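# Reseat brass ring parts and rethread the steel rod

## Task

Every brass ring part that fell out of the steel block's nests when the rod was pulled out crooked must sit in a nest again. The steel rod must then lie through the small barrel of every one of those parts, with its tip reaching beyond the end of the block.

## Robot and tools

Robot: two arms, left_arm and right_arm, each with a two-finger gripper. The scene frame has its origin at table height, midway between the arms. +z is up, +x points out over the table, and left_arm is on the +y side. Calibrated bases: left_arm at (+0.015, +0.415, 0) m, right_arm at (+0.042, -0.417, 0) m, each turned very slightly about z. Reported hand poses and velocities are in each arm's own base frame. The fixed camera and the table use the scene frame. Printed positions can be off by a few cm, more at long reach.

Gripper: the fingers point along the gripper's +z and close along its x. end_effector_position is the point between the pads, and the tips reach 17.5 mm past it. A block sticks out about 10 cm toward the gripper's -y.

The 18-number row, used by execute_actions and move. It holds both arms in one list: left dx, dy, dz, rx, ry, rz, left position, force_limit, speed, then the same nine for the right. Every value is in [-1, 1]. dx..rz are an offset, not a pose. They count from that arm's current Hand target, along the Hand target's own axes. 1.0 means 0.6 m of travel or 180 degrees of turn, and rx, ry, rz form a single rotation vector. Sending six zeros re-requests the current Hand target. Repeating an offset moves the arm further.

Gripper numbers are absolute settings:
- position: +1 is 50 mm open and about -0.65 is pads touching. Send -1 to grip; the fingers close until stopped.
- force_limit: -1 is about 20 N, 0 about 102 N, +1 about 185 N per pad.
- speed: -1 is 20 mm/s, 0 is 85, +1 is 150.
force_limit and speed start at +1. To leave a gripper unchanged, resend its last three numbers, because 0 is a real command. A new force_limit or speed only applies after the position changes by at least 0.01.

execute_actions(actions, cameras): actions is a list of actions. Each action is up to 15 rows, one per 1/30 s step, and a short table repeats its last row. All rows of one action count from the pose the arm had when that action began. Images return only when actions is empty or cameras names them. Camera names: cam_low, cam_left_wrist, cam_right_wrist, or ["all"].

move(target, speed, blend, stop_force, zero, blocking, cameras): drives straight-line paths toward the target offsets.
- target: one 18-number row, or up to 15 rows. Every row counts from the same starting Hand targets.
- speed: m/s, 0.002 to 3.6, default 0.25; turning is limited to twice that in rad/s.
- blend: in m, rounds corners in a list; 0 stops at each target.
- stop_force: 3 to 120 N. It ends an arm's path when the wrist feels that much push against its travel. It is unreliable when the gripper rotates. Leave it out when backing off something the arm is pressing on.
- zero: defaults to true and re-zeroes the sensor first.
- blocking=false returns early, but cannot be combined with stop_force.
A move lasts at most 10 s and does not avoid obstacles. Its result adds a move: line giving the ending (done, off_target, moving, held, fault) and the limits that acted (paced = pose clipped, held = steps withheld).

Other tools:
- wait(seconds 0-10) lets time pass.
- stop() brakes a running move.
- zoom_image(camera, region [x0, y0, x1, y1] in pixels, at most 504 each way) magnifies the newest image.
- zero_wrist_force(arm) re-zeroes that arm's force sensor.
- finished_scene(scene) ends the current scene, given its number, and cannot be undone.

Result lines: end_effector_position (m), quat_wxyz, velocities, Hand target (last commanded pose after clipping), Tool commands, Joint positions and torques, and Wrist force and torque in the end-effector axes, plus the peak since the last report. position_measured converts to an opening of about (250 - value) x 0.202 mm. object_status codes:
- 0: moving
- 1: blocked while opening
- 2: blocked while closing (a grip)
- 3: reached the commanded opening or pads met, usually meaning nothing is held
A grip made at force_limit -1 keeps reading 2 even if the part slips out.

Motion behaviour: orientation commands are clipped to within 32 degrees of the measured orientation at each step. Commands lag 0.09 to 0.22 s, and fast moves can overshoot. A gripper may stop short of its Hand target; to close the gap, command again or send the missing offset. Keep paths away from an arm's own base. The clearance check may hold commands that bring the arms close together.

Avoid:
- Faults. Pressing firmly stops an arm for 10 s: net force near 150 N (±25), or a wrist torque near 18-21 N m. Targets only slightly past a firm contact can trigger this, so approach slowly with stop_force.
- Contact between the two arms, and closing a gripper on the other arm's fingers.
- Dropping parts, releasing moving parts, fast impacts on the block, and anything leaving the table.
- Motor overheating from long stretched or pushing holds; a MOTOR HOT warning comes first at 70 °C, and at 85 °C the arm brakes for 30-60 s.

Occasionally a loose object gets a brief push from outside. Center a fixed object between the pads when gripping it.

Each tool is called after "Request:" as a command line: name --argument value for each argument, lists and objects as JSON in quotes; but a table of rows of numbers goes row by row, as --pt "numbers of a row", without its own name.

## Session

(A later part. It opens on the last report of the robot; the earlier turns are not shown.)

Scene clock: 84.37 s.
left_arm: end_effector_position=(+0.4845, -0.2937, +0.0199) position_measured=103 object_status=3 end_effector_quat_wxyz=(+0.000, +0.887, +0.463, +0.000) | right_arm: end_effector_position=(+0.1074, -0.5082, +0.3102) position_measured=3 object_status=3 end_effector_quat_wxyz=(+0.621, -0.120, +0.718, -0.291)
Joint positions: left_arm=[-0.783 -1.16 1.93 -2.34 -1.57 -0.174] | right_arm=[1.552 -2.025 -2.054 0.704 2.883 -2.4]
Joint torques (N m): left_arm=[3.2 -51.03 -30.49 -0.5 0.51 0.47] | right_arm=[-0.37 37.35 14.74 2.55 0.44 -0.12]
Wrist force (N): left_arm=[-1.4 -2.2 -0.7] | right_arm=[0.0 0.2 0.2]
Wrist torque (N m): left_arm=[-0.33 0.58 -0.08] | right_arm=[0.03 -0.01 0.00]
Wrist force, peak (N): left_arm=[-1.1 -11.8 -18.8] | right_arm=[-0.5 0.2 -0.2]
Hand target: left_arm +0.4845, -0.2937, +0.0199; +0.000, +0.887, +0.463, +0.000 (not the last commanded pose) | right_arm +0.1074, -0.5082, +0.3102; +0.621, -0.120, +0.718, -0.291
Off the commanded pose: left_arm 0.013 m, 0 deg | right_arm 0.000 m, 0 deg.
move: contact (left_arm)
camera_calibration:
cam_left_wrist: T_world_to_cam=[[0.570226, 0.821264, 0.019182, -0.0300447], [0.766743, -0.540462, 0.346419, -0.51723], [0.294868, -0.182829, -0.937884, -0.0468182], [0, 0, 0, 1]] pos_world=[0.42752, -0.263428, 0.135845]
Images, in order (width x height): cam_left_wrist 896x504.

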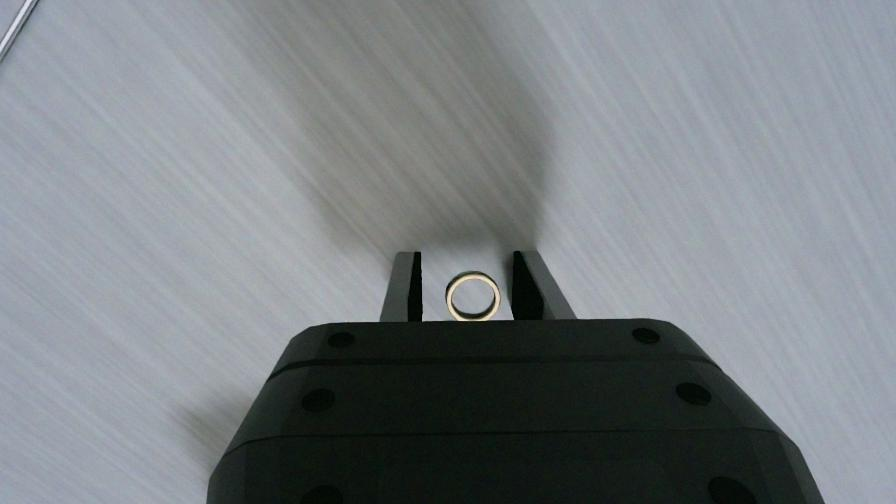

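Request:
move --pt "0.0033 0 -0.0015 0 0 0 0.33 -0.9 -1 0 0 0 0 0 0 1 1 1" --speed 0.02

Request:
move --pt "0 0 0 0 0 0 -1 -0.9 -1 0 0 0 0 0 0 1 1 1"

Request:
move --pt "0 0 -0.06 0 0 0 -1 -0.9 -1 0 0 0 0 0 0 1 1 1" --speed 0.08 --cameras '["cam_left_wrist"]'

Request:
zoom_image --camera "cam_left_wrist" --region '[370, 190, 570, 330]'

Scene clock: 85.57 s.
left_arm: end_effector_position=(+0.4857, -0.2921, +0.0209) position_measured=103 object_status=3 end_effector_quat_wxyz=(+0.000, +0.887, +0.463, +0.000) | right_arm: end_effector_position=(+0.1074, -0.5082, +0.3102) position_measured=3 object_status=3 end_effector_quat_wxyz=(+0.621, -0.120, +0.718, -0.291)
Joint positions: left_arm=[-0.779 -1.162 1.929 -2.338 -1.57 -0.17] | right_arm=[1.552 -2.025 -2.054 0.704 2.883 -2.4]
Joint torques (N m): left_arm=[2.01 -51.82 -29.98 -0.68 0.64 1.23] | right_arm=[0.12 37.55 14.7 2.67 0.46 -0.22]
Wrist force (N): left_arm=[-1.3 -1.6 0.1] | right_arm=[-0.2 0.2 0.0]
Wrist torque (N m): left_arm=[-0.28 0.55 -0.07] | right_arm=[0.03 0.03 0.00]
Wrist force, peak (N): left_arm=[-1.4 -2.1 -0.6] | right_arm=[0.1 0.3 -0.2]
Hand target: left_arm +0.4856, -0.2921, +0.0208; +0.000, +0.887, +0.463, +0.000 | right_arm +0.1074, -0.5082, +0.3102; +0.621, -0.120, +0.718, -0.291
Off the commanded pose: left_arm 0.000 m, 0 deg | right_arm 0.000 m, 0 deg.
move: done

Scene clock: 86.47 s.
left_arm: end_effector_position=(+0.4856, -0.2921, +0.0209) position_measured=169 object_status=2 end_effector_quat_wxyz=(+0.000, +0.887, +0.463, +0.000) | right_arm: end_effector_position=(+0.1074, -0.5082, +0.3102) position_measured=3 object_status=3 end_effector_quat_wxyz=(+0.621, -0.120, +0.718, -0.291)
Joint positions: left_arm=[-0.779 -1.162 1.929 -2.338 -1.57 -0.17] | right_arm=[1.552 -2.025 -2.054 0.704 2.883 -2.4]
Joint torques (N m): left_arm=[-5.2 -45.08 -25.23 -3.74 0.55 -1.96] | right_arm=[-0.16 37.6 15.11 2.38 0.34 -0.44]
Wrist force (N): left_arm=[-1.7 -1.6 -0.1] | right_arm=[-0.4 0.0 0.0]
Wrist torque (N m): left_arm=[-0.28 0.60 -0.07] | right_arm=[-0.01 0.07 0.00]
Wrist force, peak (N): left_arm=[-1.8 -1.8 -0.2] | right_arm=[-0.4 0.0 0.0]
Hand target: left_arm +0.4856, -0.2921, +0.0208; +0.000, +0.887, +0.463, +0.000 | right_arm +0.1074, -0.5082, +0.3102; +0.621, -0.120, +0.718, -0.291
Off the commanded pose: left_arm 0.000 m, 0 deg | right_arm 0.000 m, 0 deg.
move: done

Scene clock: 87.27 s.
left_arm: end_effector_position=(+0.4857, -0.2922, +0.0570) position_measured=169 object_status=2 end_effector_quat_wxyz=(+0.000, +0.887, +0.463, +0.000) | right_arm: end_effector_position=(+0.1074, -0.5082, +0.3102) position_measured=3 object_status=3 end_effector_quat_wxyz=(+0.621, -0.120, +0.718, -0.291)
Joint positions: left_arm=[-0.779 -1.221 1.898 -2.247 -1.57 -0.17] | right_arm=[1.552 -2.025 -2.054 0.704 2.883 -2.4]
Joint torques (N m): left_arm=[-5.29 -29.4 -6.8 -5.97 0.43 -1.84] | right_arm=[-0.77 38.99 14.72 2.53 0.16 -0.23]
Wrist force (N): left_arm=[-1.7 -1.8 0.1] | right_arm=[-0.3 0.1 -0.1]
Wrist torque (N m): left_arm=[-0.31 0.59 -0.08] | right_arm=[0.02 0.05 0.00]
Wrist force, peak (N): left_arm=[-1.5 -1.7 1.7] | right_arm=[-0.4 -0.2 -0.1]
Hand target: left_arm +0.4856, -0.2921, +0.0568; +0.000, +0.887, +0.463, +0.000 | right_arm +0.1074, -0.5082, +0.3102; +0.621, -0.120, +0.718, -0.291
Off the commanded pose: left_arm 0.000 m, 0 deg | right_arm 0.000 m, 0 deg.
move: done
camera_calibration:
cam_left_wrist: T_world_to_cam=[[0.570155, 0.821314, 0.0191585, -0.0326223], [0.766685, -0.54032, 0.34677, -0.530155], [0.295158, -0.183024, -0.937755, -0.0123948], [0, 0, 0, 1]] pos_world=[0.42872, -0.261929, 0.172843]
Images, in order (width x height): cam_left_wrist 896x504.

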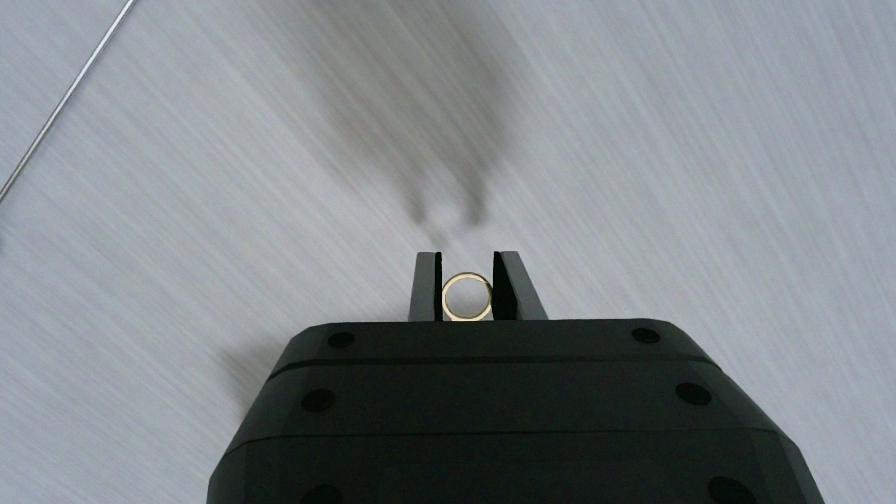

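Scaled by 2.520 from the camera's 896x504 image, which has a finer 1280x720 frame.

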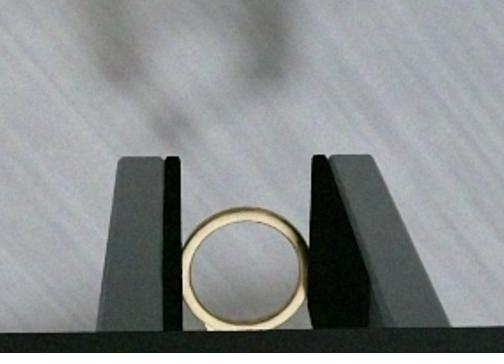

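Request:
move --pt "0 0 -0.172 0 0 0 -1 -0.9 -1 0 0 0 0 0 0 1 1 1" --pt "-0.0592 0.2475 -0.172 0 0 0 -1 -0.9 -1 0 0 0 0 0 0 1 1 1" --pt "-0.0592 0.2475 -0.116 0 0 0 -1 -0.9 -1 0 0 0 0 0 0 1 1 1" --speed '[0.2,0.3,0.1]' --cameras '["cam_left_wrist"]'

Request:
move --pt "0 0 0.0083 0 0 0 -1 -0.9 -1 0 0 0 0 0 0 1 1 1" --speed 0.01 --stop_force 4

Scene clock: 90.40 s.
left_arm: end_effector_position=(+0.5871, -0.4063, +0.1262) position_measured=169 object_status=2 end_effector_quat_wxyz=(-0.001, +0.887, +0.463, +0.000) | right_arm: end_effector_position=(+0.1074, -0.5082, +0.3102) position_measured=3 object_status=3 end_effector_quat_wxyz=(+0.621, -0.120, +0.718, -0.291)
Joint positions: left_arm=[-0.793 -0.991 1.336 -1.915 -1.57 -0.184] | right_arm=[1.552 -2.025 -2.054 0.704 2.883 -2.4]
Joint torques (N m): left_arm=[6.88 -66.79 -36.19 -0.46 -0.09 1.82] | right_arm=[-0.18 38.04 15.28 2.53 0.49 -0.28]
Wrist force (N): left_arm=[-1.5 -1.6 -0.2] | right_arm=[0.0 0.0 -0.1]
Wrist torque (N m): left_arm=[-0.28 0.57 -0.08] | right_arm=[0.00 0.00 0.00]
Wrist force, peak (N): left_arm=[-0.9 -5.7 0.2] | right_arm=[-0.1 0.5 0.1]
Hand target: left_arm +0.5871, -0.4063, +0.1263; +0.000, +0.887, +0.463, +0.000 | right_arm +0.1074, -0.5082, +0.3102; +0.621, -0.120, +0.718, -0.291
Off the commanded pose: left_arm 0.000 m, 0 deg | right_arm 0.000 m, 0 deg.
move: done
camera_calibration:
cam_left_wrist: T_world_to_cam=[[0.570217, 0.821268, 0.0192907, 0.00178559], [0.766792, -0.540525, 0.346212, -0.693489], [0.29476, -0.182624, -0.937958, 0.00211634], [0, 0, 0, 1]] pos_world=[0.53012, -0.375928, 0.242045]
Images, in order (width x height): cam_left_wrist 896x504.

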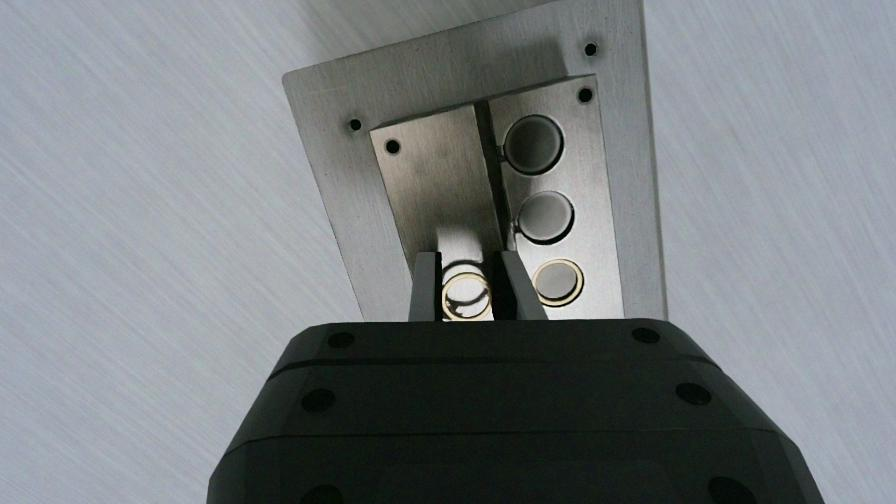

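Scene clock: 91.53 s.
left_arm: end_effector_position=(+0.5871, -0.4063, +0.1213) position_measured=169 object_status=2 end_effector_quat_wxyz=(+0.000, +0.887, +0.463, +0.000) | right_arm: end_effector_position=(+0.1074, -0.5082, +0.3102) position_measured=3 object_status=3 end_effector_quat_wxyz=(+0.621, -0.120, +0.718, -0.291)
Joint positions: left_arm=[-0.793 -0.987 1.343 -1.926 -1.57 -0.184] | right_arm=[1.552 -2.025 -2.054 0.704 2.883 -2.4]
Joint torques (N m): left_arm=[6.36 -46.15 -25.67 -1.08 0.58 1.84] | right_arm=[0.28 37.76 14.76 2.47 0.44 -0.18]
Wrist force (N): left_arm=[-1.2 -4.3 -5.7] | right_arm=[-0.2 0.2 -0.2]
Wrist torque (N m): left_arm=[-0.37 0.57 -0.07] | right_arm=[0.03 0.04 0.00]
Wrist force, peak (N): left_arm=[-1.4 -4.6 -5.7] | right_arm=[-0.4 0.3 0.0]
Hand target: left_arm +0.5871, -0.4063, +0.1214; +0.000, +0.887, +0.463, +0.000 | right_arm +0.1074, -0.5082, +0.3102; +0.621, -0.120, +0.718, -0.291
Off the commanded pose: left_arm 0.000 m, 0 deg | right_arm 0.000 m, 0 deg.
move: contact (left_arm)

Release, rise, look.

Request:
execute_actions --actions '[[[0,0,0,0,0,0,0.2,-0.9,-1,0,0,0,0,0,0,1,1,1]]]'

Request:
move --pt "0 0 -0.06 0 0 0 0.2 -0.9 -1 0 0 0 0 0 0 1 1 1" --pt "0.02 0.06 -0.06 0 0 0 0 -0.9 -1 0 0 0 0 0 0 1 1 1" --speed 0.1 --cameras '["cam_left_wrist"]'

Request:
zoom_image --camera "cam_left_wrist" --region '[340, 100, 580, 320]'

Scene clock: 92.53 s.
left_arm: end_effector_position=(+0.5871, -0.4063, +0.1214) position_measured=123 object_status=3 end_effector_quat_wxyz=(+0.000, +0.887, +0.463, +0.000) | right_arm: end_effector_position=(+0.1074, -0.5082, +0.3102) position_measured=3 object_status=3 end_effector_quat_wxyz=(+0.621, -0.120, +0.718, -0.291)
Joint positions: left_arm=[-0.793 -0.987 1.343 -1.926 -1.57 -0.184] | right_arm=[1.552 -2.025 -2.054 0.704 2.883 -2.4]
Joint torques (N m): left_arm=[5.65 -54.49 -35.53 -1 0.59 1.94] | right_arm=[0.53 36.71 15.11 2.75 0.25 -0.23]
Wrist force (N): left_arm=[-1.5 -1.7 -0.1] | right_arm=[0.1 0.1 0.2]
Wrist torque (N m): left_arm=[-0.30 0.58 -0.07] | right_arm=[0.01 -0.02 0.00]
Wrist force, peak (N): left_arm=[-1.4 -4.3 -5.7] | right_arm=[-0.3 -0.3 0.0]
Hand target: left_arm +0.5871, -0.4063, +0.1214; +0.000, +0.887, +0.463, +0.000 | right_arm +0.1074, -0.5082, +0.3102; +0.621, -0.120, +0.718, -0.291
Off the commanded pose: left_arm 0.000 m, 0 deg | right_arm 0.000 m, 0 deg.
Step readings (end_effector_position of left_arm | right_arm):
0: (+0.5871, -0.4063, +0.1213) | (+0.1074, -0.5082, +0.3102)
1: (+0.5871, -0.4063, +0.1213) | (+0.1074, -0.5082, +0.3102)
2: (+0.5871, -0.4063, +0.1213) | (+0.1074, -0.5082, +0.3102)
4: (+0.5871, -0.4063, +0.1213) | (+0.1074, -0.5082, +0.3102)
8: (+0.5871, -0.4063, +0.1213) | (+0.1074, -0.5082, +0.3102)
15: (+0.5871, -0.4063, +0.1213) | (+0.1074, -0.5082, +0.3102)

Scene clock: 94.53 s.
left_arm: end_effector_position=(+0.6235, -0.4171, +0.1574) position_measured=152 object_status=3 end_effector_quat_wxyz=(+0.000, +0.887, +0.463, +0.000) | right_arm: end_effector_position=(+0.1074, -0.5082, +0.3102) position_measured=3 object_status=3 end_effector_quat_wxyz=(+0.621, -0.120, +0.718, -0.291)
Joint positions: left_arm=[-0.768 -0.925 1.144 -1.789 -1.57 -0.159] | right_arm=[1.552 -2.025 -2.054 0.704 2.883 -2.4]
Joint torques (N m): left_arm=[-5.75 -70.07 -19.52 -5.78 -1.08 -1.78] | right_arm=[0.33 38 14.77 2.83 0.62 -0.53]
Wrist force (N): left_arm=[-1.4 -1.5 0.2] | right_arm=[0.1 0.0 0.0]
Wrist torque (N m): left_arm=[-0.26 0.55 -0.15] | right_arm=[-0.01 -0.02 0.00]
Wrist force, peak (N): left_arm=[-2.1 -3.4 0.2] | right_arm=[0.3 0.3 0.0]
Hand target: left_arm +0.6235, -0.4171, +0.1574; +0.000, +0.887, +0.463, +0.000 | right_arm +0.1074, -0.5082, +0.3102; +0.621, -0.120, +0.718, -0.291
Off the commanded pose: left_arm 0.000 m, 0 deg | right_arm 0.000 m, 0 deg.
move: done
camera_calibration:
cam_left_wrist: T_world_to_cam=[[0.570226, 0.821264, 0.019182, -0.0105978], [0.766743, -0.540462, 0.346419, -0.738098], [0.294868, -0.182829, -0.937884, 0.0184992], [0, 0, 0, 1]] pos_world=[0.56652, -0.386828, 0.273245]
Images, in order (width x height): cam_left_wrist 896x504.

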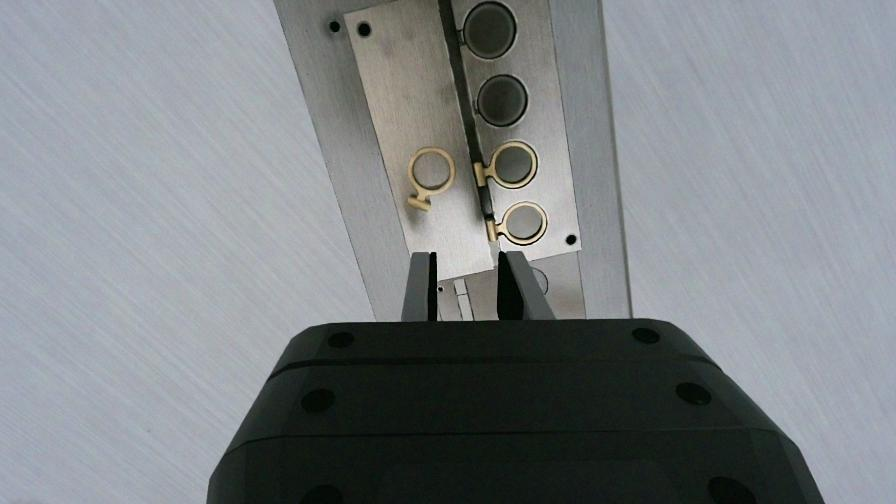

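Scaled by 2.100 from the camera's 896x504 image, which has a finer 1280x720 frame.

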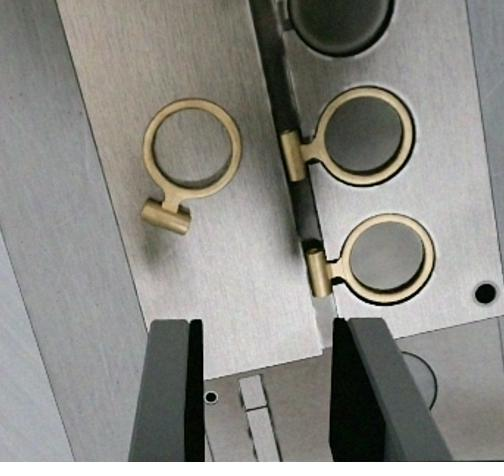

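Request:
move --pt "-0.03 -0.0272 0.0412 0 0 0.105 0 -0.9 -1 0 0 0 0 0 0 1 1 1" --speed 0.1 --cameras '["cam_left_wrist"]'

Request:
zoom_image --camera "cam_left_wrist" --region '[390, 190, 540, 330]'

Scene clock: 97.13 s.
left_arm: end_effector_position=(+0.5997, -0.4225, +0.1326) position_measured=152 object_status=3 end_effector_quat_wxyz=(+0.000, +0.951, +0.311, +0.000) | right_arm: end_effector_position=(+0.1074, -0.5082, +0.3102) position_measured=3 object_status=3 end_effector_quat_wxyz=(+0.621, -0.120, +0.718, -0.291)
Joint positions: left_arm=[-0.797 -0.95 1.251 -1.871 -1.57 0.142] | right_arm=[1.552 -2.025 -2.054 0.704 2.883 -2.4]
Joint torques (N m): left_arm=[5.69 -60.88 -36.18 -1.27 -0.61 -1.86] | right_arm=[-0.59 38.19 14.66 2.79 0.53 -0.27]
Wrist force (N): left_arm=[-1.2 -1.6 0.1] | right_arm=[0.0 -0.3 0.0]
Wrist torque (N m): left_arm=[-0.27 0.53 -0.15] | right_arm=[-0.05 0.00 0.00]
Wrist force, peak (N): left_arm=[-1.6 -1.9 0.4] | right_arm=[0.1 0.4 -0.2]
Hand target: left_arm +0.5998, -0.4225, +0.1326; +0.000, +0.951, +0.311, +0.000 | right_arm +0.1074, -0.5082, +0.3102; +0.621, -0.120, +0.718, -0.291
Off the commanded pose: left_arm 0.000 m, 0 deg | right_arm 0.000 m, 0 deg.
move: done
camera_calibration:
cam_left_wrist: T_world_to_cam=[[0.805548, 0.592226, 0.0189964, -0.230029], [0.550369, -0.759722, 0.34629, -0.677039], [0.219514, -0.268498, -0.937935, 0.0102604], [0, 0, 0, 1]] pos_world=[0.555668, -0.375377, 0.248445]
Images, in order (width x height): cam_left_wrist 896x504.

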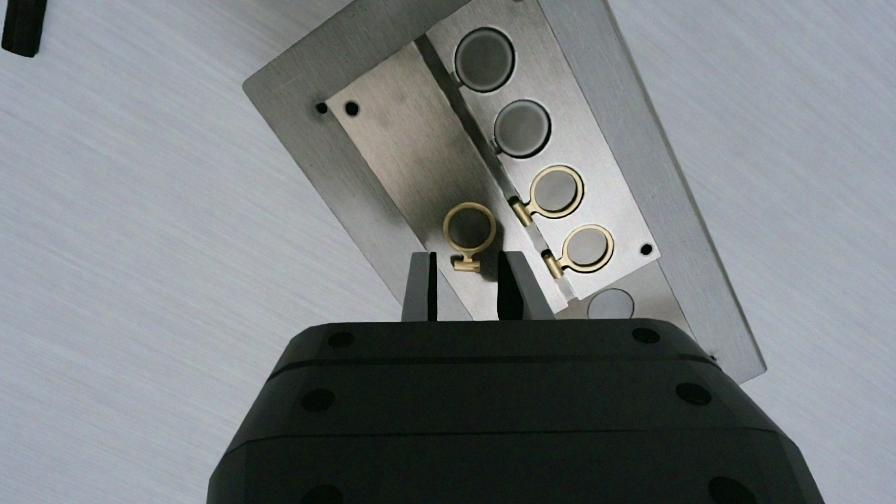

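Scaled by 3.360 from the camera's 896x504 image, which has a finer 1280x720 frame.

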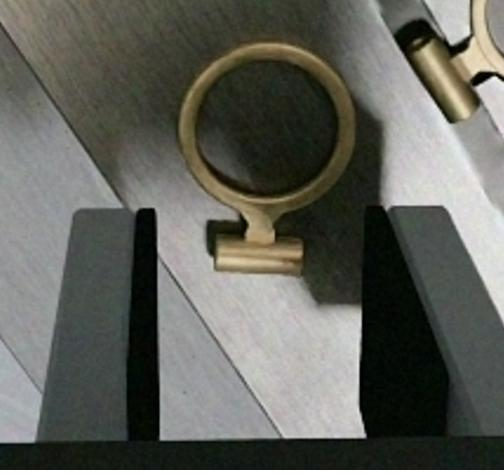

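Request:
move --pt "0 0 0.0182 0 0 0 0 -0.9 -1 0 0 0 0 0 0 1 1 1" --speed 0.02 --stop_force 5

Request:
move --pt "0 0 0 0 0 0 -1 -0.9 -1 0 0 0 0 0 0 1 1 1"

Request:
move --pt "0 0 -0.03 0 0 0 -1 -0.9 -1 0 0 0 0 0 0 1 1 1" --speed 0.05 --cameras '["cam_left_wrist"]'

Request:
zoom_image --camera "cam_left_wrist" --region '[390, 190, 540, 330]'

Scene clock: 99.33 s.
left_arm: end_effector_position=(+0.5998, -0.4225, +0.1217) position_measured=152 object_status=3 end_effector_quat_wxyz=(+0.000, +0.951, +0.311, +0.000) | right_arm: end_effector_position=(+0.1074, -0.5082, +0.3102) position_measured=3 object_status=3 end_effector_quat_wxyz=(+0.621, -0.120, +0.718, -0.291)
Joint positions: left_arm=[-0.797 -0.941 1.266 -1.895 -1.57 0.142] | right_arm=[1.552 -2.025 -2.054 0.704 2.883 -2.4]
Joint torques (N m): left_arm=[6.96 -68.77 -35.37 -0.31 -0.71 1.86] | right_arm=[-0.37 37 15.04 2.81 0.37 -0.34]
Wrist force (N): left_arm=[-1.2 -1.6 0.2] | right_arm=[-0.1 0.0 0.2]
Wrist torque (N m): left_arm=[-0.28 0.52 -0.15] | right_arm=[0.00 0.01 0.00]
Wrist force, peak (N): left_arm=[-1.2 -2.0 0.3] | right_arm=[-0.1 0.1 -0.5]
Hand target: left_arm +0.5998, -0.4225, +0.1217; +0.000, +0.951, +0.311, +0.000 | right_arm +0.1074, -0.5082, +0.3102; +0.621, -0.120, +0.718, -0.291
Off the commanded pose: left_arm 0.000 m, 0 deg | right_arm 0.000 m, 0 deg.
move: done

Scene clock: 100.20 s.
left_arm: end_effector_position=(+0.5998, -0.4225, +0.1218) position_measured=214 object_status=2 end_effector_quat_wxyz=(+0.000, +0.951, +0.311, +0.000) | right_arm: end_effector_position=(+0.1074, -0.5082, +0.3102) position_measured=3 object_status=3 end_effector_quat_wxyz=(+0.621, -0.120, +0.718, -0.291)
Joint positions: left_arm=[-0.797 -0.941 1.266 -1.895 -1.57 0.142] | right_arm=[1.552 -2.025 -2.054 0.704 2.883 -2.4]
Joint torques (N m): left_arm=[6.36 -63.77 -32.22 -0.35 -0.5 1.75] | right_arm=[-0.53 38.78 14.28 2.54 0.37 -0.09]
Wrist force (N): left_arm=[-1.6 -0.6 -2.3] | right_arm=[-0.3 -0.2 -0.1]
Wrist torque (N m): left_arm=[-0.24 0.52 -0.15] | right_arm=[-0.04 0.04 0.00]
Wrist force, peak (N): left_arm=[-1.8 -0.8 -2.5] | right_arm=[-0.2 0.4 0.0]
Hand target: left_arm +0.5998, -0.4225, +0.1217; +0.000, +0.951, +0.311, +0.000 | right_arm +0.1074, -0.5082, +0.3102; +0.621, -0.120, +0.718, -0.291
Off the commanded pose: left_arm 0.000 m, 0 deg | right_arm 0.000 m, 0 deg.
move: done

Scene clock: 100.97 s.
left_arm: end_effector_position=(+0.5999, -0.4225, +0.1400) position_measured=214 object_status=2 end_effector_quat_wxyz=(+0.000, +0.951, +0.311, +0.000) | right_arm: end_effector_position=(+0.1074, -0.5082, +0.3102) position_measured=3 object_status=3 end_effector_quat_wxyz=(+0.621, -0.120, +0.718, -0.291)
Joint positions: left_arm=[-0.797 -0.955 1.24 -1.855 -1.57 0.142] | right_arm=[1.552 -2.025 -2.054 0.704 2.883 -2.4]
Joint torques (N m): left_arm=[3.05 -46.73 -10.87 -5.78 -0.11 0.9] | right_arm=[0.26 37.53 13.52 2.65 0.47 -0.16]
Wrist force (N): left_arm=[-1.3 -1.7 0.0] | right_arm=[0.1 0.1 0.1]
Wrist torque (N m): left_arm=[-0.30 0.53 -0.15] | right_arm=[0.02 -0.02 0.00]
Wrist force, peak (N): left_arm=[-1.6 -0.9 -2.3] | right_arm=[0.3 0.3 0.0]
Hand target: left_arm +0.5998, -0.4225, +0.1397; +0.000, +0.951, +0.311, +0.000 | right_arm +0.1074, -0.5082, +0.3102; +0.621, -0.120, +0.718, -0.291
Off the commanded pose: left_arm 0.000 m, 0 deg | right_arm 0.000 m, 0 deg.
move: done
camera_calibration:
cam_left_wrist: T_world_to_cam=[[0.805503, 0.592286, 0.0190158, -0.230209], [0.550355, -0.759604, 0.346569, -0.67971], [0.219712, -0.268697, -0.937832, 0.0170605], [0, 0, 0, 1]] pos_world=[0.555768, -0.375377, 0.255944]
Images, in order (width x height): cam_left_wrist 896x504.

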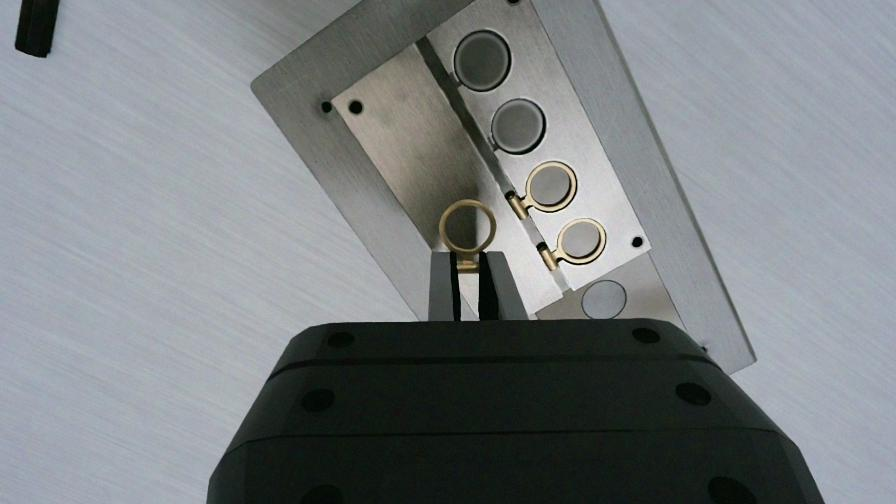

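Scaled by 3.360 from the camera's 896x504 image, which has a finer 1280x720 frame.

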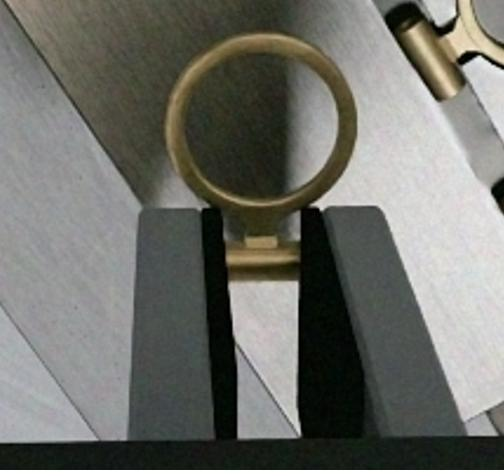

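Request:
move --pt "0.0037 -0.061 0 0 0 0.3206 -1 -0.9 -1 0 0 0 0 0 0 1 1 1" --pt "0.0037 -0.061 0.0272 0 0 0.3206 -1 -0.9 -1 0 0 0 0 0 0 1 1 1" --speed '[0.3,0.05]' --cameras '["cam_left_wrist"]'

Request:
zoom_image --camera "cam_left_wrist" --region '[410, 180, 510, 280]'

Scene clock: 104.27 s.
left_arm: end_effector_position=(+0.5799, -0.3916, +0.1231) position_measured=214 object_status=2 end_effector_quat_wxyz=(-0.001, +0.982, -0.187, +0.000) end_effector_velocity=(+0.000, +0.000, +0.002) end_effector_angular_velocity=(+0.000, +0.001, +0.000) | right_arm: end_effector_position=(+0.1074, -0.5082, +0.3102) position_measured=3 object_status=3 end_effector_quat_wxyz=(+0.621, -0.120, +0.718, -0.291)
Joint positions: left_arm=[-0.786 -1.021 1.393 -1.942 -1.57 1.16] | right_arm=[1.552 -2.025 -2.054 0.704 2.883 -2.4]
Joint velocities: left_arm=[0 -0.002 -0.003 0.006 0 0] | right_arm=[within noise]
Joint torques (N m): left_arm=[2.59 -65.5 -34.03 -0.44 0.31 1.75] | right_arm=[-0.5 38.87 14.11 2.73 0.46 -0.22]
Wrist force (N): left_arm=[-1.4 -1.6 0.0] | right_arm=[-0.1 0.0 -0.1]
Wrist torque (N m): left_arm=[-0.30 0.56 -0.13] | right_arm=[0.00 0.01 0.00]
Wrist force, peak (N): left_arm=[-1.3 -1.8 1.1] | right_arm=[0.4 0.4 -0.2]
Hand target: left_arm +0.5800, -0.3916, +0.1234; +0.000, +0.982, -0.187, +0.000 | right_arm +0.1074, -0.5082, +0.3102; +0.621, -0.120, +0.718, -0.291
Off the commanded pose: left_arm 0.000 m, 0 deg | right_arm 0.000 m, 0 deg.
move: done
camera_calibration:
cam_left_wrist: T_world_to_cam=[[0.931042, -0.36448, 0.0177748, -0.67946], [-0.347737, -0.871396, 0.346046, -0.162263], [-0.110638, -0.328364, -0.938049, 0.182098], [0, 0, 0, 1]] pos_world=[0.596327, -0.32925, 0.239045]
Images, in order (width x height): cam_left_wrist 896x504.

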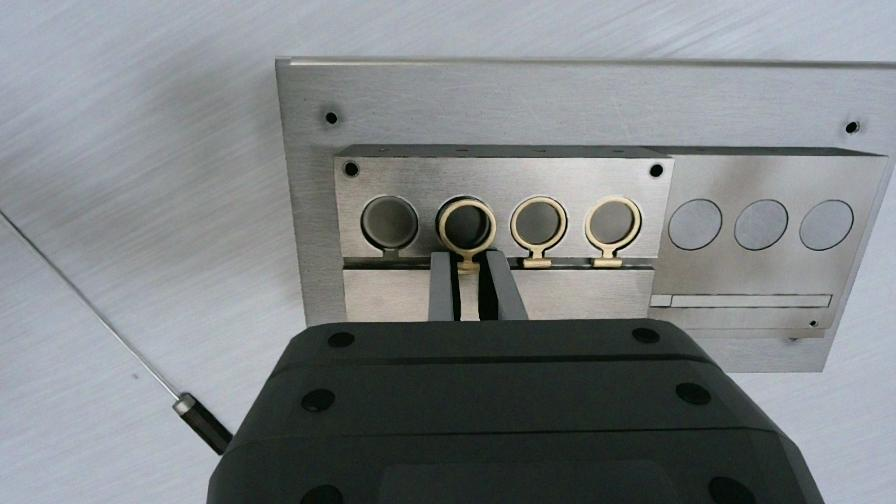

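Scaled by 5.040 from the camera's 896x504 image, which has a finer 1280x720 frame.

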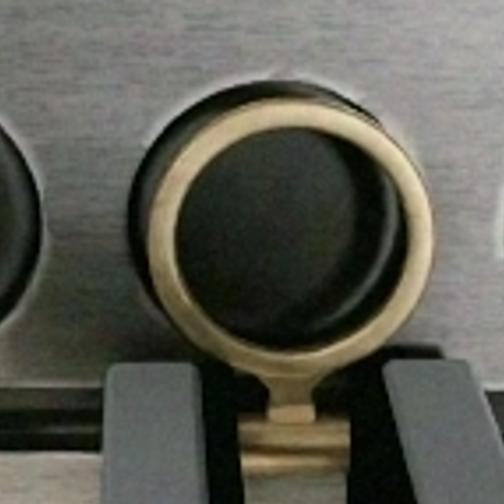

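Request:
move --pt "-0.0014 -0.0004 0.0025 0 0 0 -1 -0.9 -1 0 0 0 0 0 0 1 1 1" --speed 0.01 --stop_force 4 --cameras '["cam_left_wrist"]'

Request:
zoom_image --camera "cam_left_wrist" --region '[410, 180, 510, 280]'

Scene clock: 105.77 s.
left_arm: end_effector_position=(+0.5793, -0.3911, +0.1219) position_measured=214 object_status=2 end_effector_quat_wxyz=(+0.000, +0.982, -0.187, +0.000) | right_arm: end_effector_position=(+0.1074, -0.5082, +0.3102) position_measured=3 object_status=3 end_effector_quat_wxyz=(+0.621, -0.120, +0.718, -0.291)
Joint positions: left_arm=[-0.786 -1.022 1.398 -1.946 -1.57 1.16] | right_arm=[1.552 -2.025 -2.054 0.704 2.883 -2.4]
Joint torques (N m): left_arm=[-5.55 -63.3 -23.39 -3 0.53 -1.89] | right_arm=[0.46 38.41 14.88 2.75 0.37 -0.27]
Wrist force (N): left_arm=[-1.3 -1.9 0.2] | right_arm=[-0.1 0.2 0.0]
Wrist torque (N m): left_arm=[-0.33 0.55 -0.13] | right_arm=[0.03 0.01 0.00]
Wrist force, peak (N): left_arm=[-1.6 -1.9 0.2] | right_arm=[-0.2 0.5 -0.1]
Hand target: left_arm +0.5793, -0.3911, +0.1219; +0.000, +0.982, -0.187, +0.000 | right_arm +0.1074, -0.5082, +0.3102; +0.621, -0.120, +0.718, -0.291
Off the commanded pose: left_arm 0.000 m, 0 deg | right_arm 0.000 m, 0 deg.
move: done
camera_calibration:
cam_left_wrist: T_world_to_cam=[[0.931039, -0.364473, 0.0180512, -0.678759], [-0.347806, -0.871317, 0.346175, -0.161584], [-0.110443, -0.328581, -0.937996, 0.18087], [0, 0, 0, 1]] pos_world=[0.595727, -0.32875, 0.237845]
Images, in order (width x height): cam_left_wrist 896x504.

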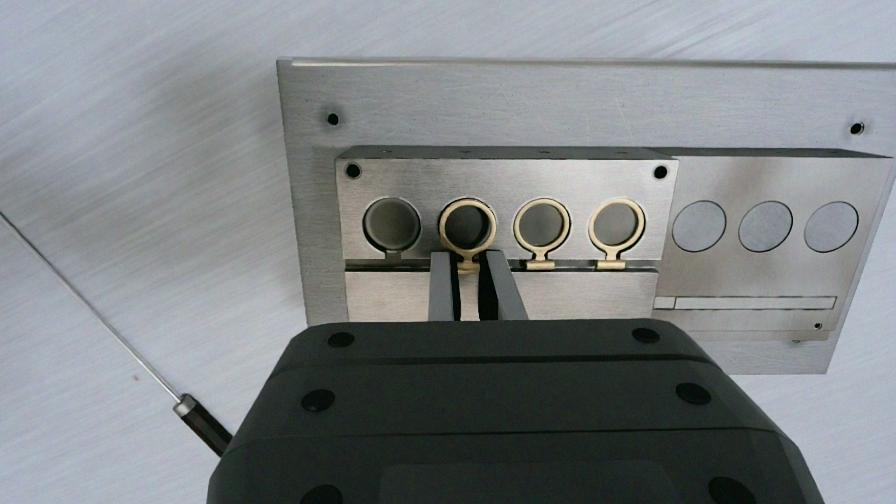

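Scaled by 5.040 from the camera's 896x504 image, which has a finer 1280x720 frame.

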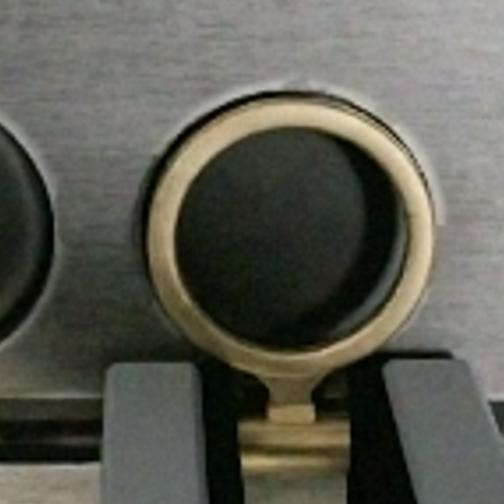

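Request:
move --pt "0 -0.0002 0.0018 0 0 0 -1 -0.9 -1 0 0 0 0 0 0 1 1 1" --speed 0.01 --stop_force 4 --cameras '["cam_left_wrist"]'

Request:
zoom_image --camera "cam_left_wrist" --region '[410, 180, 510, 280]'

Request:
execute_actions --actions '[[[0,0,0,0,0,0,-0.25,-0.9,-1,0,0,0,0,0,0,1,1,1]]]' --cameras '["cam_left_wrist"]'

Request:
zoom_image --camera "cam_left_wrist" --region '[410, 180, 510, 280]'

Scene clock: 107.33 s.
left_arm: end_effector_position=(+0.5793, -0.3910, +0.1208) position_measured=214 object_status=2 end_effector_quat_wxyz=(+0.000, +0.982, -0.187, +0.000) | right_arm: end_effector_position=(+0.1074, -0.5082, +0.3102) position_measured=3 object_status=3 end_effector_quat_wxyz=(+0.621, -0.120, +0.718, -0.291)
Joint positions: left_arm=[-0.786 -1.021 1.399 -1.948 -1.57 1.16] | right_arm=[1.552 -2.025 -2.054 0.704 2.883 -2.4]
Joint torques (N m): left_arm=[6.69 -42.13 -13.32 -4.04 0.56 1.84] | right_arm=[-0.37 38.75 14.74 2.72 0.36 -0.3]
Wrist force (N): left_arm=[-1.5 -1.9 -0.1] | right_arm=[0.1 -0.3 0.2]
Wrist torque (N m): left_arm=[-0.33 0.56 -0.14] | right_arm=[-0.04 -0.01 0.00]
Wrist force, peak (N): left_arm=[-1.6 -1.9 0.1] | right_arm=[-0.2 0.1 -0.3]
Hand target: left_arm +0.5793, -0.3910, +0.1208; +0.000, +0.982, -0.187, +0.000 | right_arm +0.1074, -0.5082, +0.3102; +0.621, -0.120, +0.718, -0.291
Off the commanded pose: left_arm 0.000 m, 0 deg | right_arm 0.000 m, 0 deg.
move: done
camera_calibration:
cam_left_wrist: T_world_to_cam=[[0.93104, -0.364472, 0.0180507, -0.678703], [-0.347804, -0.871318, 0.346175, -0.161117], [-0.110443, -0.328581, -0.937996, 0.179871], [0, 0, 0, 1]] pos_world=[0.595727, -0.32865, 0.236745]
Images, in order (width x height): cam_left_wrist 896x504.

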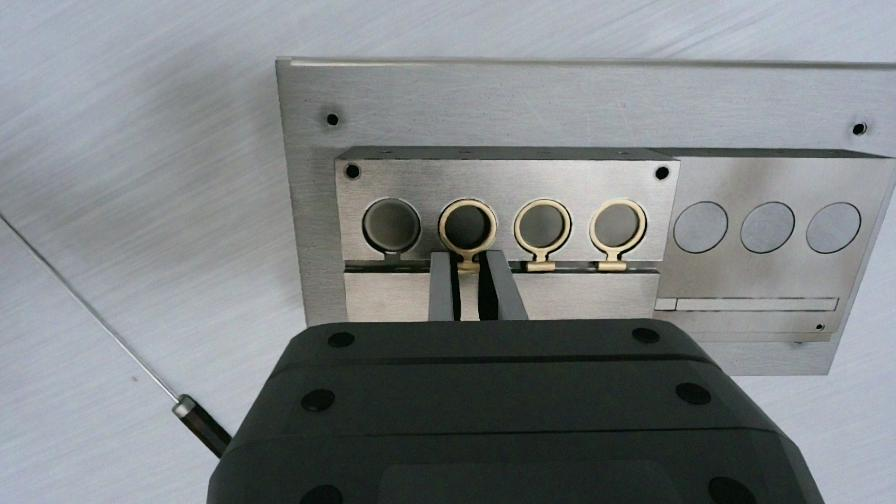

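Scaled by 5.040 from the camera's 896x504 image, which has a finer 1280x720 frame.

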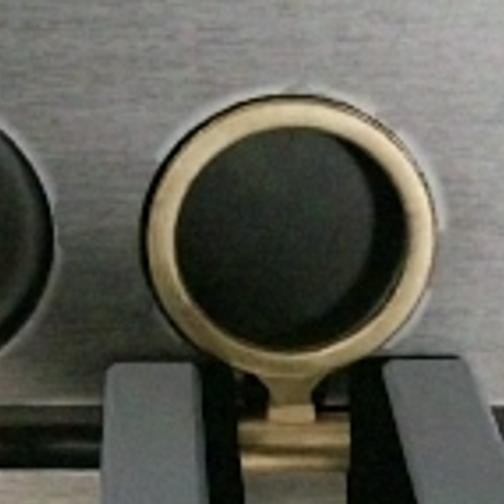

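Scene clock: 108.03 s.
left_arm: end_effector_position=(+0.5793, -0.3910, +0.1208) position_measured=189 object_status=3 end_effector_quat_wxyz=(+0.000, +0.982, -0.187, +0.000) | right_arm: end_effector_position=(+0.1074, -0.5082, +0.3102) position_measured=3 object_status=3 end_effector_quat_wxyz=(+0.621, -0.120, +0.718, -0.291)
Joint positions: left_arm=[-0.786 -1.021 1.399 -1.948 -1.57 1.16] | right_arm=[1.552 -2.025 -2.054 0.704 2.883 -2.4]
Joint torques (N m): left_arm=[6.92 -41.77 -17.42 -1.81 0.57 1.78] | right_arm=[-0.01 38.56 14.83 2.89 0.27 -0.27]
Wrist force (N): left_arm=[-1.5 -1.7 0.0] | right_arm=[0.2 0.0 0.0]
Wrist torque (N m): left_arm=[-0.31 0.57 -0.13] | right_arm=[-0.01 -0.03 0.00]
Wrist force, peak (N): left_arm=[-1.5 -1.8 0.2] | right_arm=[-0.2 0.3 -0.3]
Hand target: left_arm +0.5793, -0.3910, +0.1208; +0.000, +0.982, -0.187, +0.000 | right_arm +0.1074, -0.5082, +0.3102; +0.621, -0.120, +0.718, -0.291
Off the commanded pose: left_arm 0.000 m, 0 deg | right_arm 0.000 m, 0 deg.
Step readings (end_effector_position of left_arm | right_arm):
0: (+0.5793, -0.3910, +0.1208) | (+0.1074, -0.5082, +0.3102)
1: (+0.5793, -0.3910, +0.1208) | (+0.1074, -0.5082, +0.3102)
2: (+0.5793, -0.3910, +0.1208) | (+0.1074, -0.5082, +0.3102)
4: (+0.5793, -0.3910, +0.1208) | (+0.1074, -0.5082, +0.3102)
8: (+0.5793, -0.3910, +0.1208) | (+0.1074, -0.5082, +0.3102)
15: (+0.5793, -0.3910, +0.1208) | (+0.1074, -0.5082, +0.3102)
camera_calibration:
cam_left_wrist: T_world_to_cam=[[0.93104, -0.364472, 0.0180507, -0.678703], [-0.347804, -0.871318, 0.346175, -0.161117], [-0.110443, -0.328581, -0.937996, 0.179871], [0, 0, 0, 1]] pos_world=[0.595727, -0.32865, 0.236745]
Images, in order (width x height): cam_left_wrist 896x504.

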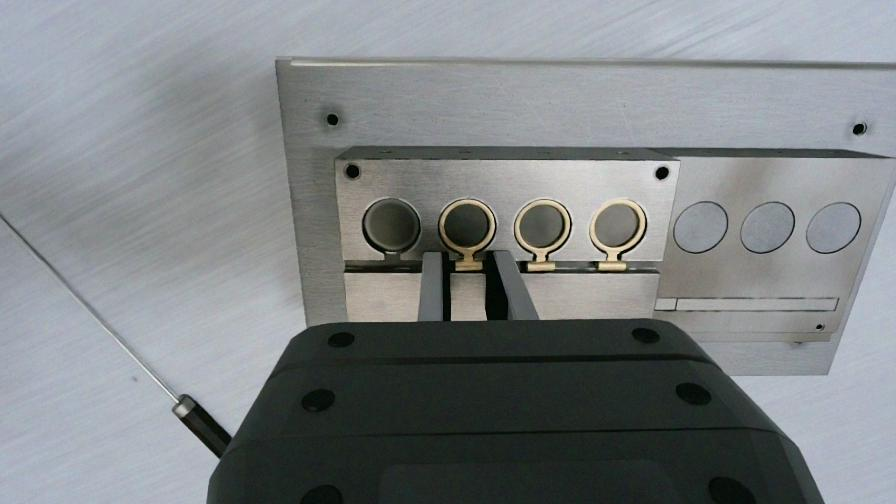

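Scaled by 5.040 from the camera's 896x504 image, which has a finer 1280x720 frame.

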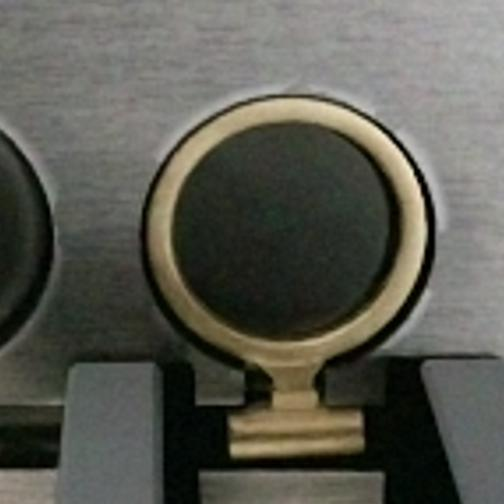

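Request:
move --pt "0 0 -0.05 0 0 0 -0.25 -0.9 -1 0 0 0 0 0 0 1 1 1" --pt "0 0.1 -0.42 0 0 0 0.5 -0.9 -1 0 0 0 0 0 0 1 1 1" --speed '[0.1,0.5]' --cameras '["all"]'

Scene clock: 111.40 s.
left_arm: end_effector_position=(+0.5573, -0.4470, +0.3728) position_measured=78 object_status=0 end_effector_quat_wxyz=(+0.000, +0.982, -0.187, +0.000) | right_arm: end_effector_position=(+0.1074, -0.5082, +0.3102) position_measured=3 object_status=3 end_effector_quat_wxyz=(+0.621, -0.120, +0.718, -0.291)
Joint positions: left_arm=[-0.864 -1.011 0.728 -1.287 -1.57 1.082] | right_arm=[1.552 -2.025 -2.054 0.704 2.883 -2.4]
Joint torques (N m): left_arm=[5.58 -66.16 -36 -1.2 0.58 1.94] | right_arm=[0.79 38.79 15.29 2.69 0.33 -0.17]
Wrist force (N): left_arm=[-1.7 -1.6 0.1] | right_arm=[0.0 0.0 -0.1]
Wrist torque (N m): left_arm=[-0.29 0.60 -0.06] | right_arm=[0.00 0.00 0.00]
Wrist force, peak (N): left_arm=[-1.2 -2.9 4.0] | right_arm=[-0.2 0.2 0.3]
Hand target: left_arm +0.5573, -0.4470, +0.3728; +0.000, +0.982, -0.187, +0.000 | right_arm +0.1074, -0.5082, +0.3102; +0.621, -0.120, +0.718, -0.291
Off the commanded pose: left_arm 0.000 m, 0 deg | right_arm 0.000 m, 0 deg.
move: done
camera_calibration:
cam_left_wrist: T_world_to_cam=[[0.931039, -0.364473, 0.0180512, -0.68318], [-0.347806, -0.871317, 0.346175, -0.304798], [-0.110443, -0.328581, -0.937996, 0.395416], [0, 0, 0, 1]] pos_world=[0.573727, -0.38465, 0.488745]

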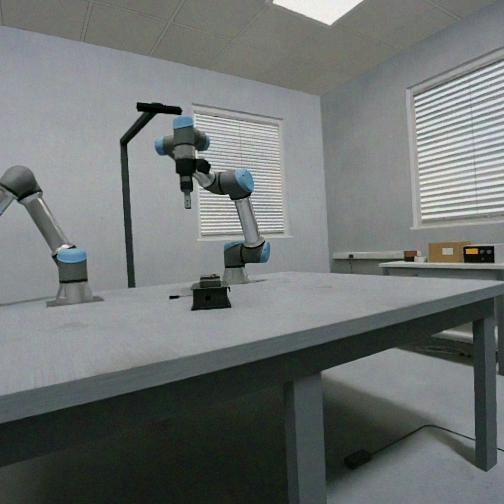

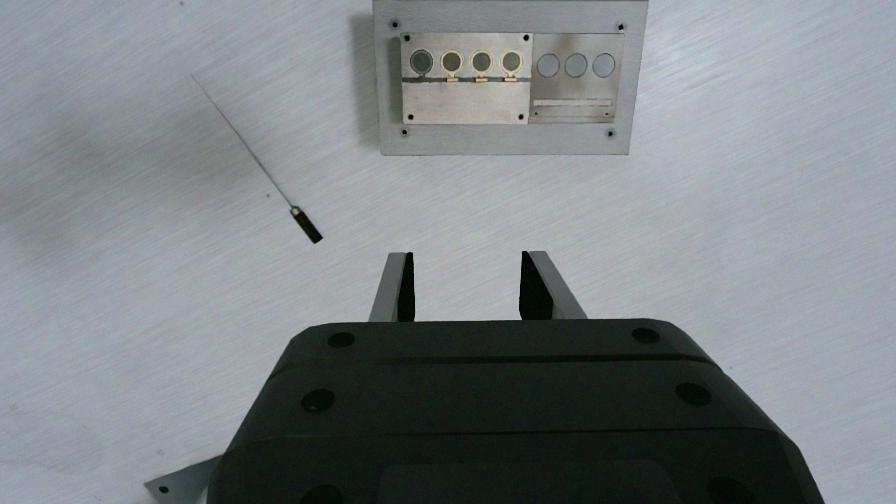

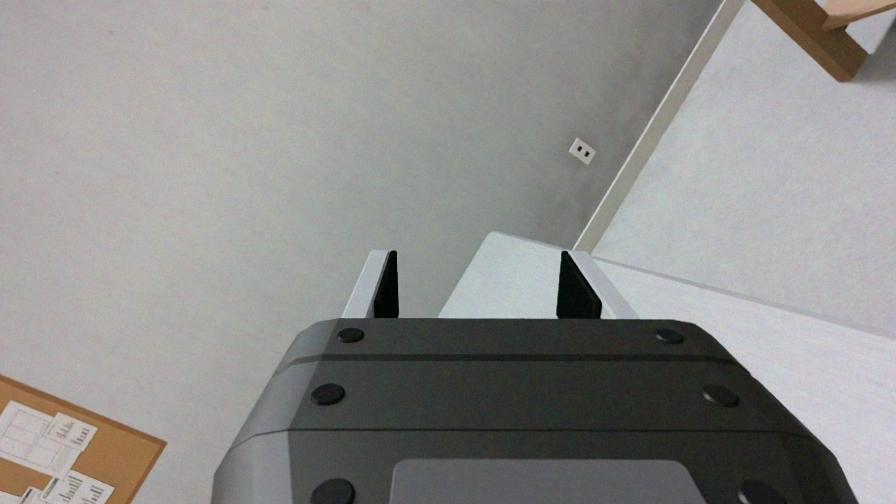

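Request:
move --pt "-0.153 -0.3875 0 0 0 0 0.5 -0.9 -1 0 0 0 0 0 0 1 1 1" --speed 0.4 --cameras '["cam_left_wrist"]'

Scene clock: 113.03 s.
left_arm: end_effector_position=(+0.5572, -0.1972, +0.3730) position_measured=78 object_status=3 end_effector_quat_wxyz=(+0.000, +0.982, -0.187, +0.000) | right_arm: end_effector_position=(+0.1074, -0.5082, +0.3102) position_measured=3 object_status=3 end_effector_quat_wxyz=(+0.621, -0.120, +0.718, -0.291)
Joint positions: left_arm=[-0.568 -1.363 1.225 -1.433 -1.57 1.378] | right_arm=[1.552 -2.025 -2.054 0.704 2.883 -2.4]
Joint torques (N m): left_arm=[6.27 -35.12 -32.88 -0.53 -0.44 0.15] | right_arm=[0.39 37.37 14.36 2.89 0.45 -0.21]
Wrist force (N): left_arm=[-1.5 -1.5 0.1] | right_arm=[0.0 0.1 0.1]
Wrist torque (N m): left_arm=[-0.28 0.58 -0.15] | right_arm=[0.02 0.00 0.00]
Wrist force, peak (N): left_arm=[-3.0 -6.1 0.0] | right_arm=[-0.5 -0.1 -0.2]
Hand target: left_arm +0.5572, -0.1971, +0.3730; +0.000, +0.982, -0.187, +0.000 | right_arm +0.1074, -0.5082, +0.3102; +0.621, -0.120, +0.718, -0.291
Off the commanded pose: left_arm 0.000 m, 0 deg | right_arm 0.000 m, 0 deg.
move: done
camera_calibration:
cam_left_wrist: T_world_to_cam=[[0.931041, -0.36446, 0.018185, -0.592017], [-0.347832, -0.871288, 0.346224, -0.0872863], [-0.110341, -0.328674, -0.937976, 0.47758], [0, 0, 0, 1]] pos_world=[0.573527, -0.13485, 0.488944]
Images, in order (width x height): cam_left_wrist 896x504.

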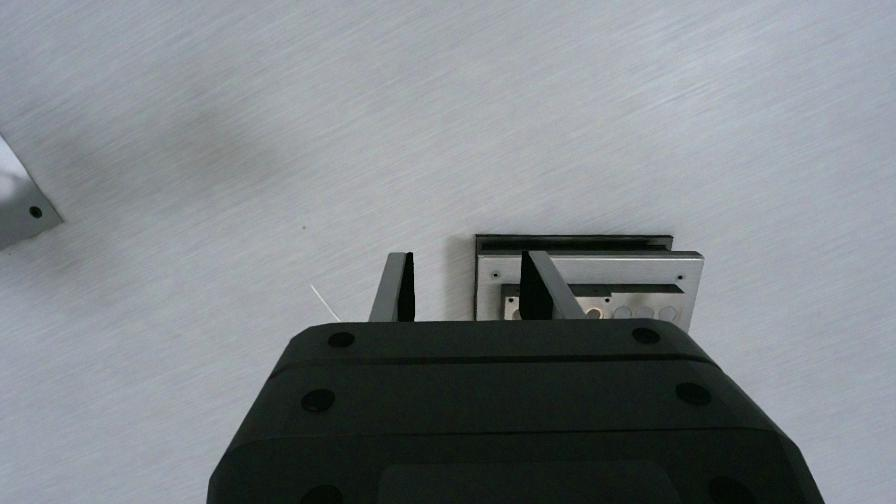

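Request:
move --pt "-0.1075 0.5325 0.25 0 0 -0.184 0.3 -0.5 -1 0 0 0 0 0 0 1 1 1" --pt "-0.1075 0.5325 0.43 0 0 -0.184 0.3 -0.5 -1 0 0 0 0 0 0 1 1 1" --speed '[0.3,0.2]' --cameras '["cam_left_wrist"]'

Scene clock: 119.00 s.
left_arm: end_effector_position=(+0.3800, -0.4704, +0.1147) position_measured=107 object_status=3 end_effector_quat_wxyz=(-0.001, +0.995, +0.101, +0.000) | right_arm: end_effector_position=(+0.1074, -0.5082, +0.3102) position_measured=3 object_status=3 end_effector_quat_wxyz=(+0.621, -0.120, +0.718, -0.291)
Joint positions: left_arm=[-1.114 -1.22 1.719 -2.069 -1.57 0.254] | right_arm=[1.552 -2.025 -2.054 0.704 2.883 -2.4]
Joint torques (N m): left_arm=[3.43 -51.1 -30.59 -2.83 0.67 0.76] | right_arm=[0.02 38.73 13.99 2.94 0.27 -0.31]
Wrist force (N): left_arm=[-1.6 -1.6 -0.1] | right_arm=[-0.1 0.5 0.2]
Wrist torque (N m): left_arm=[-0.29 0.58 -0.07] | right_arm=[0.08 0.01 0.01]
Wrist force, peak (N): left_arm=[-0.7 -5.3 -1.6] | right_arm=[-0.5 0.2 0.0]
Hand target: left_arm +0.3800, -0.4704, +0.1148; +0.000, +0.995, +0.101, +0.000 | right_arm +0.1074, -0.5082, +0.3102; +0.621, -0.120, +0.718, -0.291
Off the commanded pose: left_arm 0.000 m, 0 deg | right_arm 0.000 m, 0 deg.
move: done
camera_calibration:
cam_left_wrist: T_world_to_cam=[[0.978915, 0.203427, 0.0185281, -0.272979], [0.184617, -0.919909, 0.345955, -0.52271], [0.0874207, -0.33524, -0.938068, 0.0477084], [0, 0, 0, 1]] pos_world=[0.359554, -0.40932, 0.230646]
Images, in order (width x height): cam_left_wrist 896x504.

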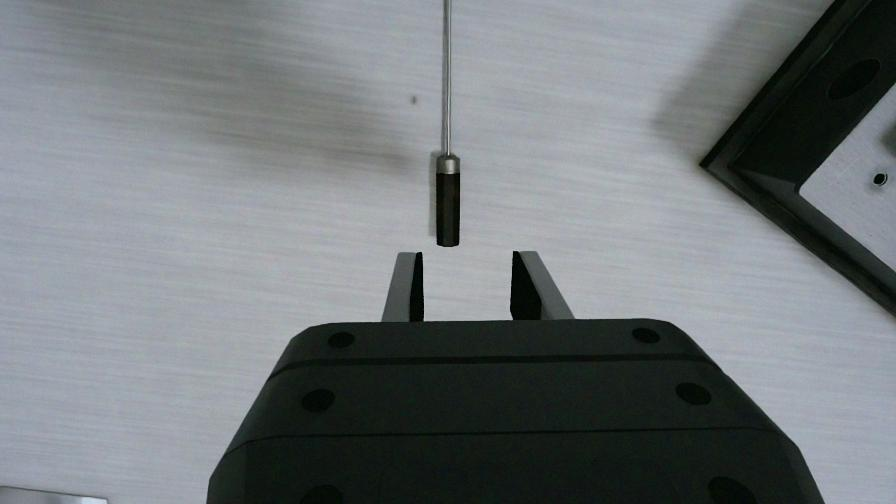

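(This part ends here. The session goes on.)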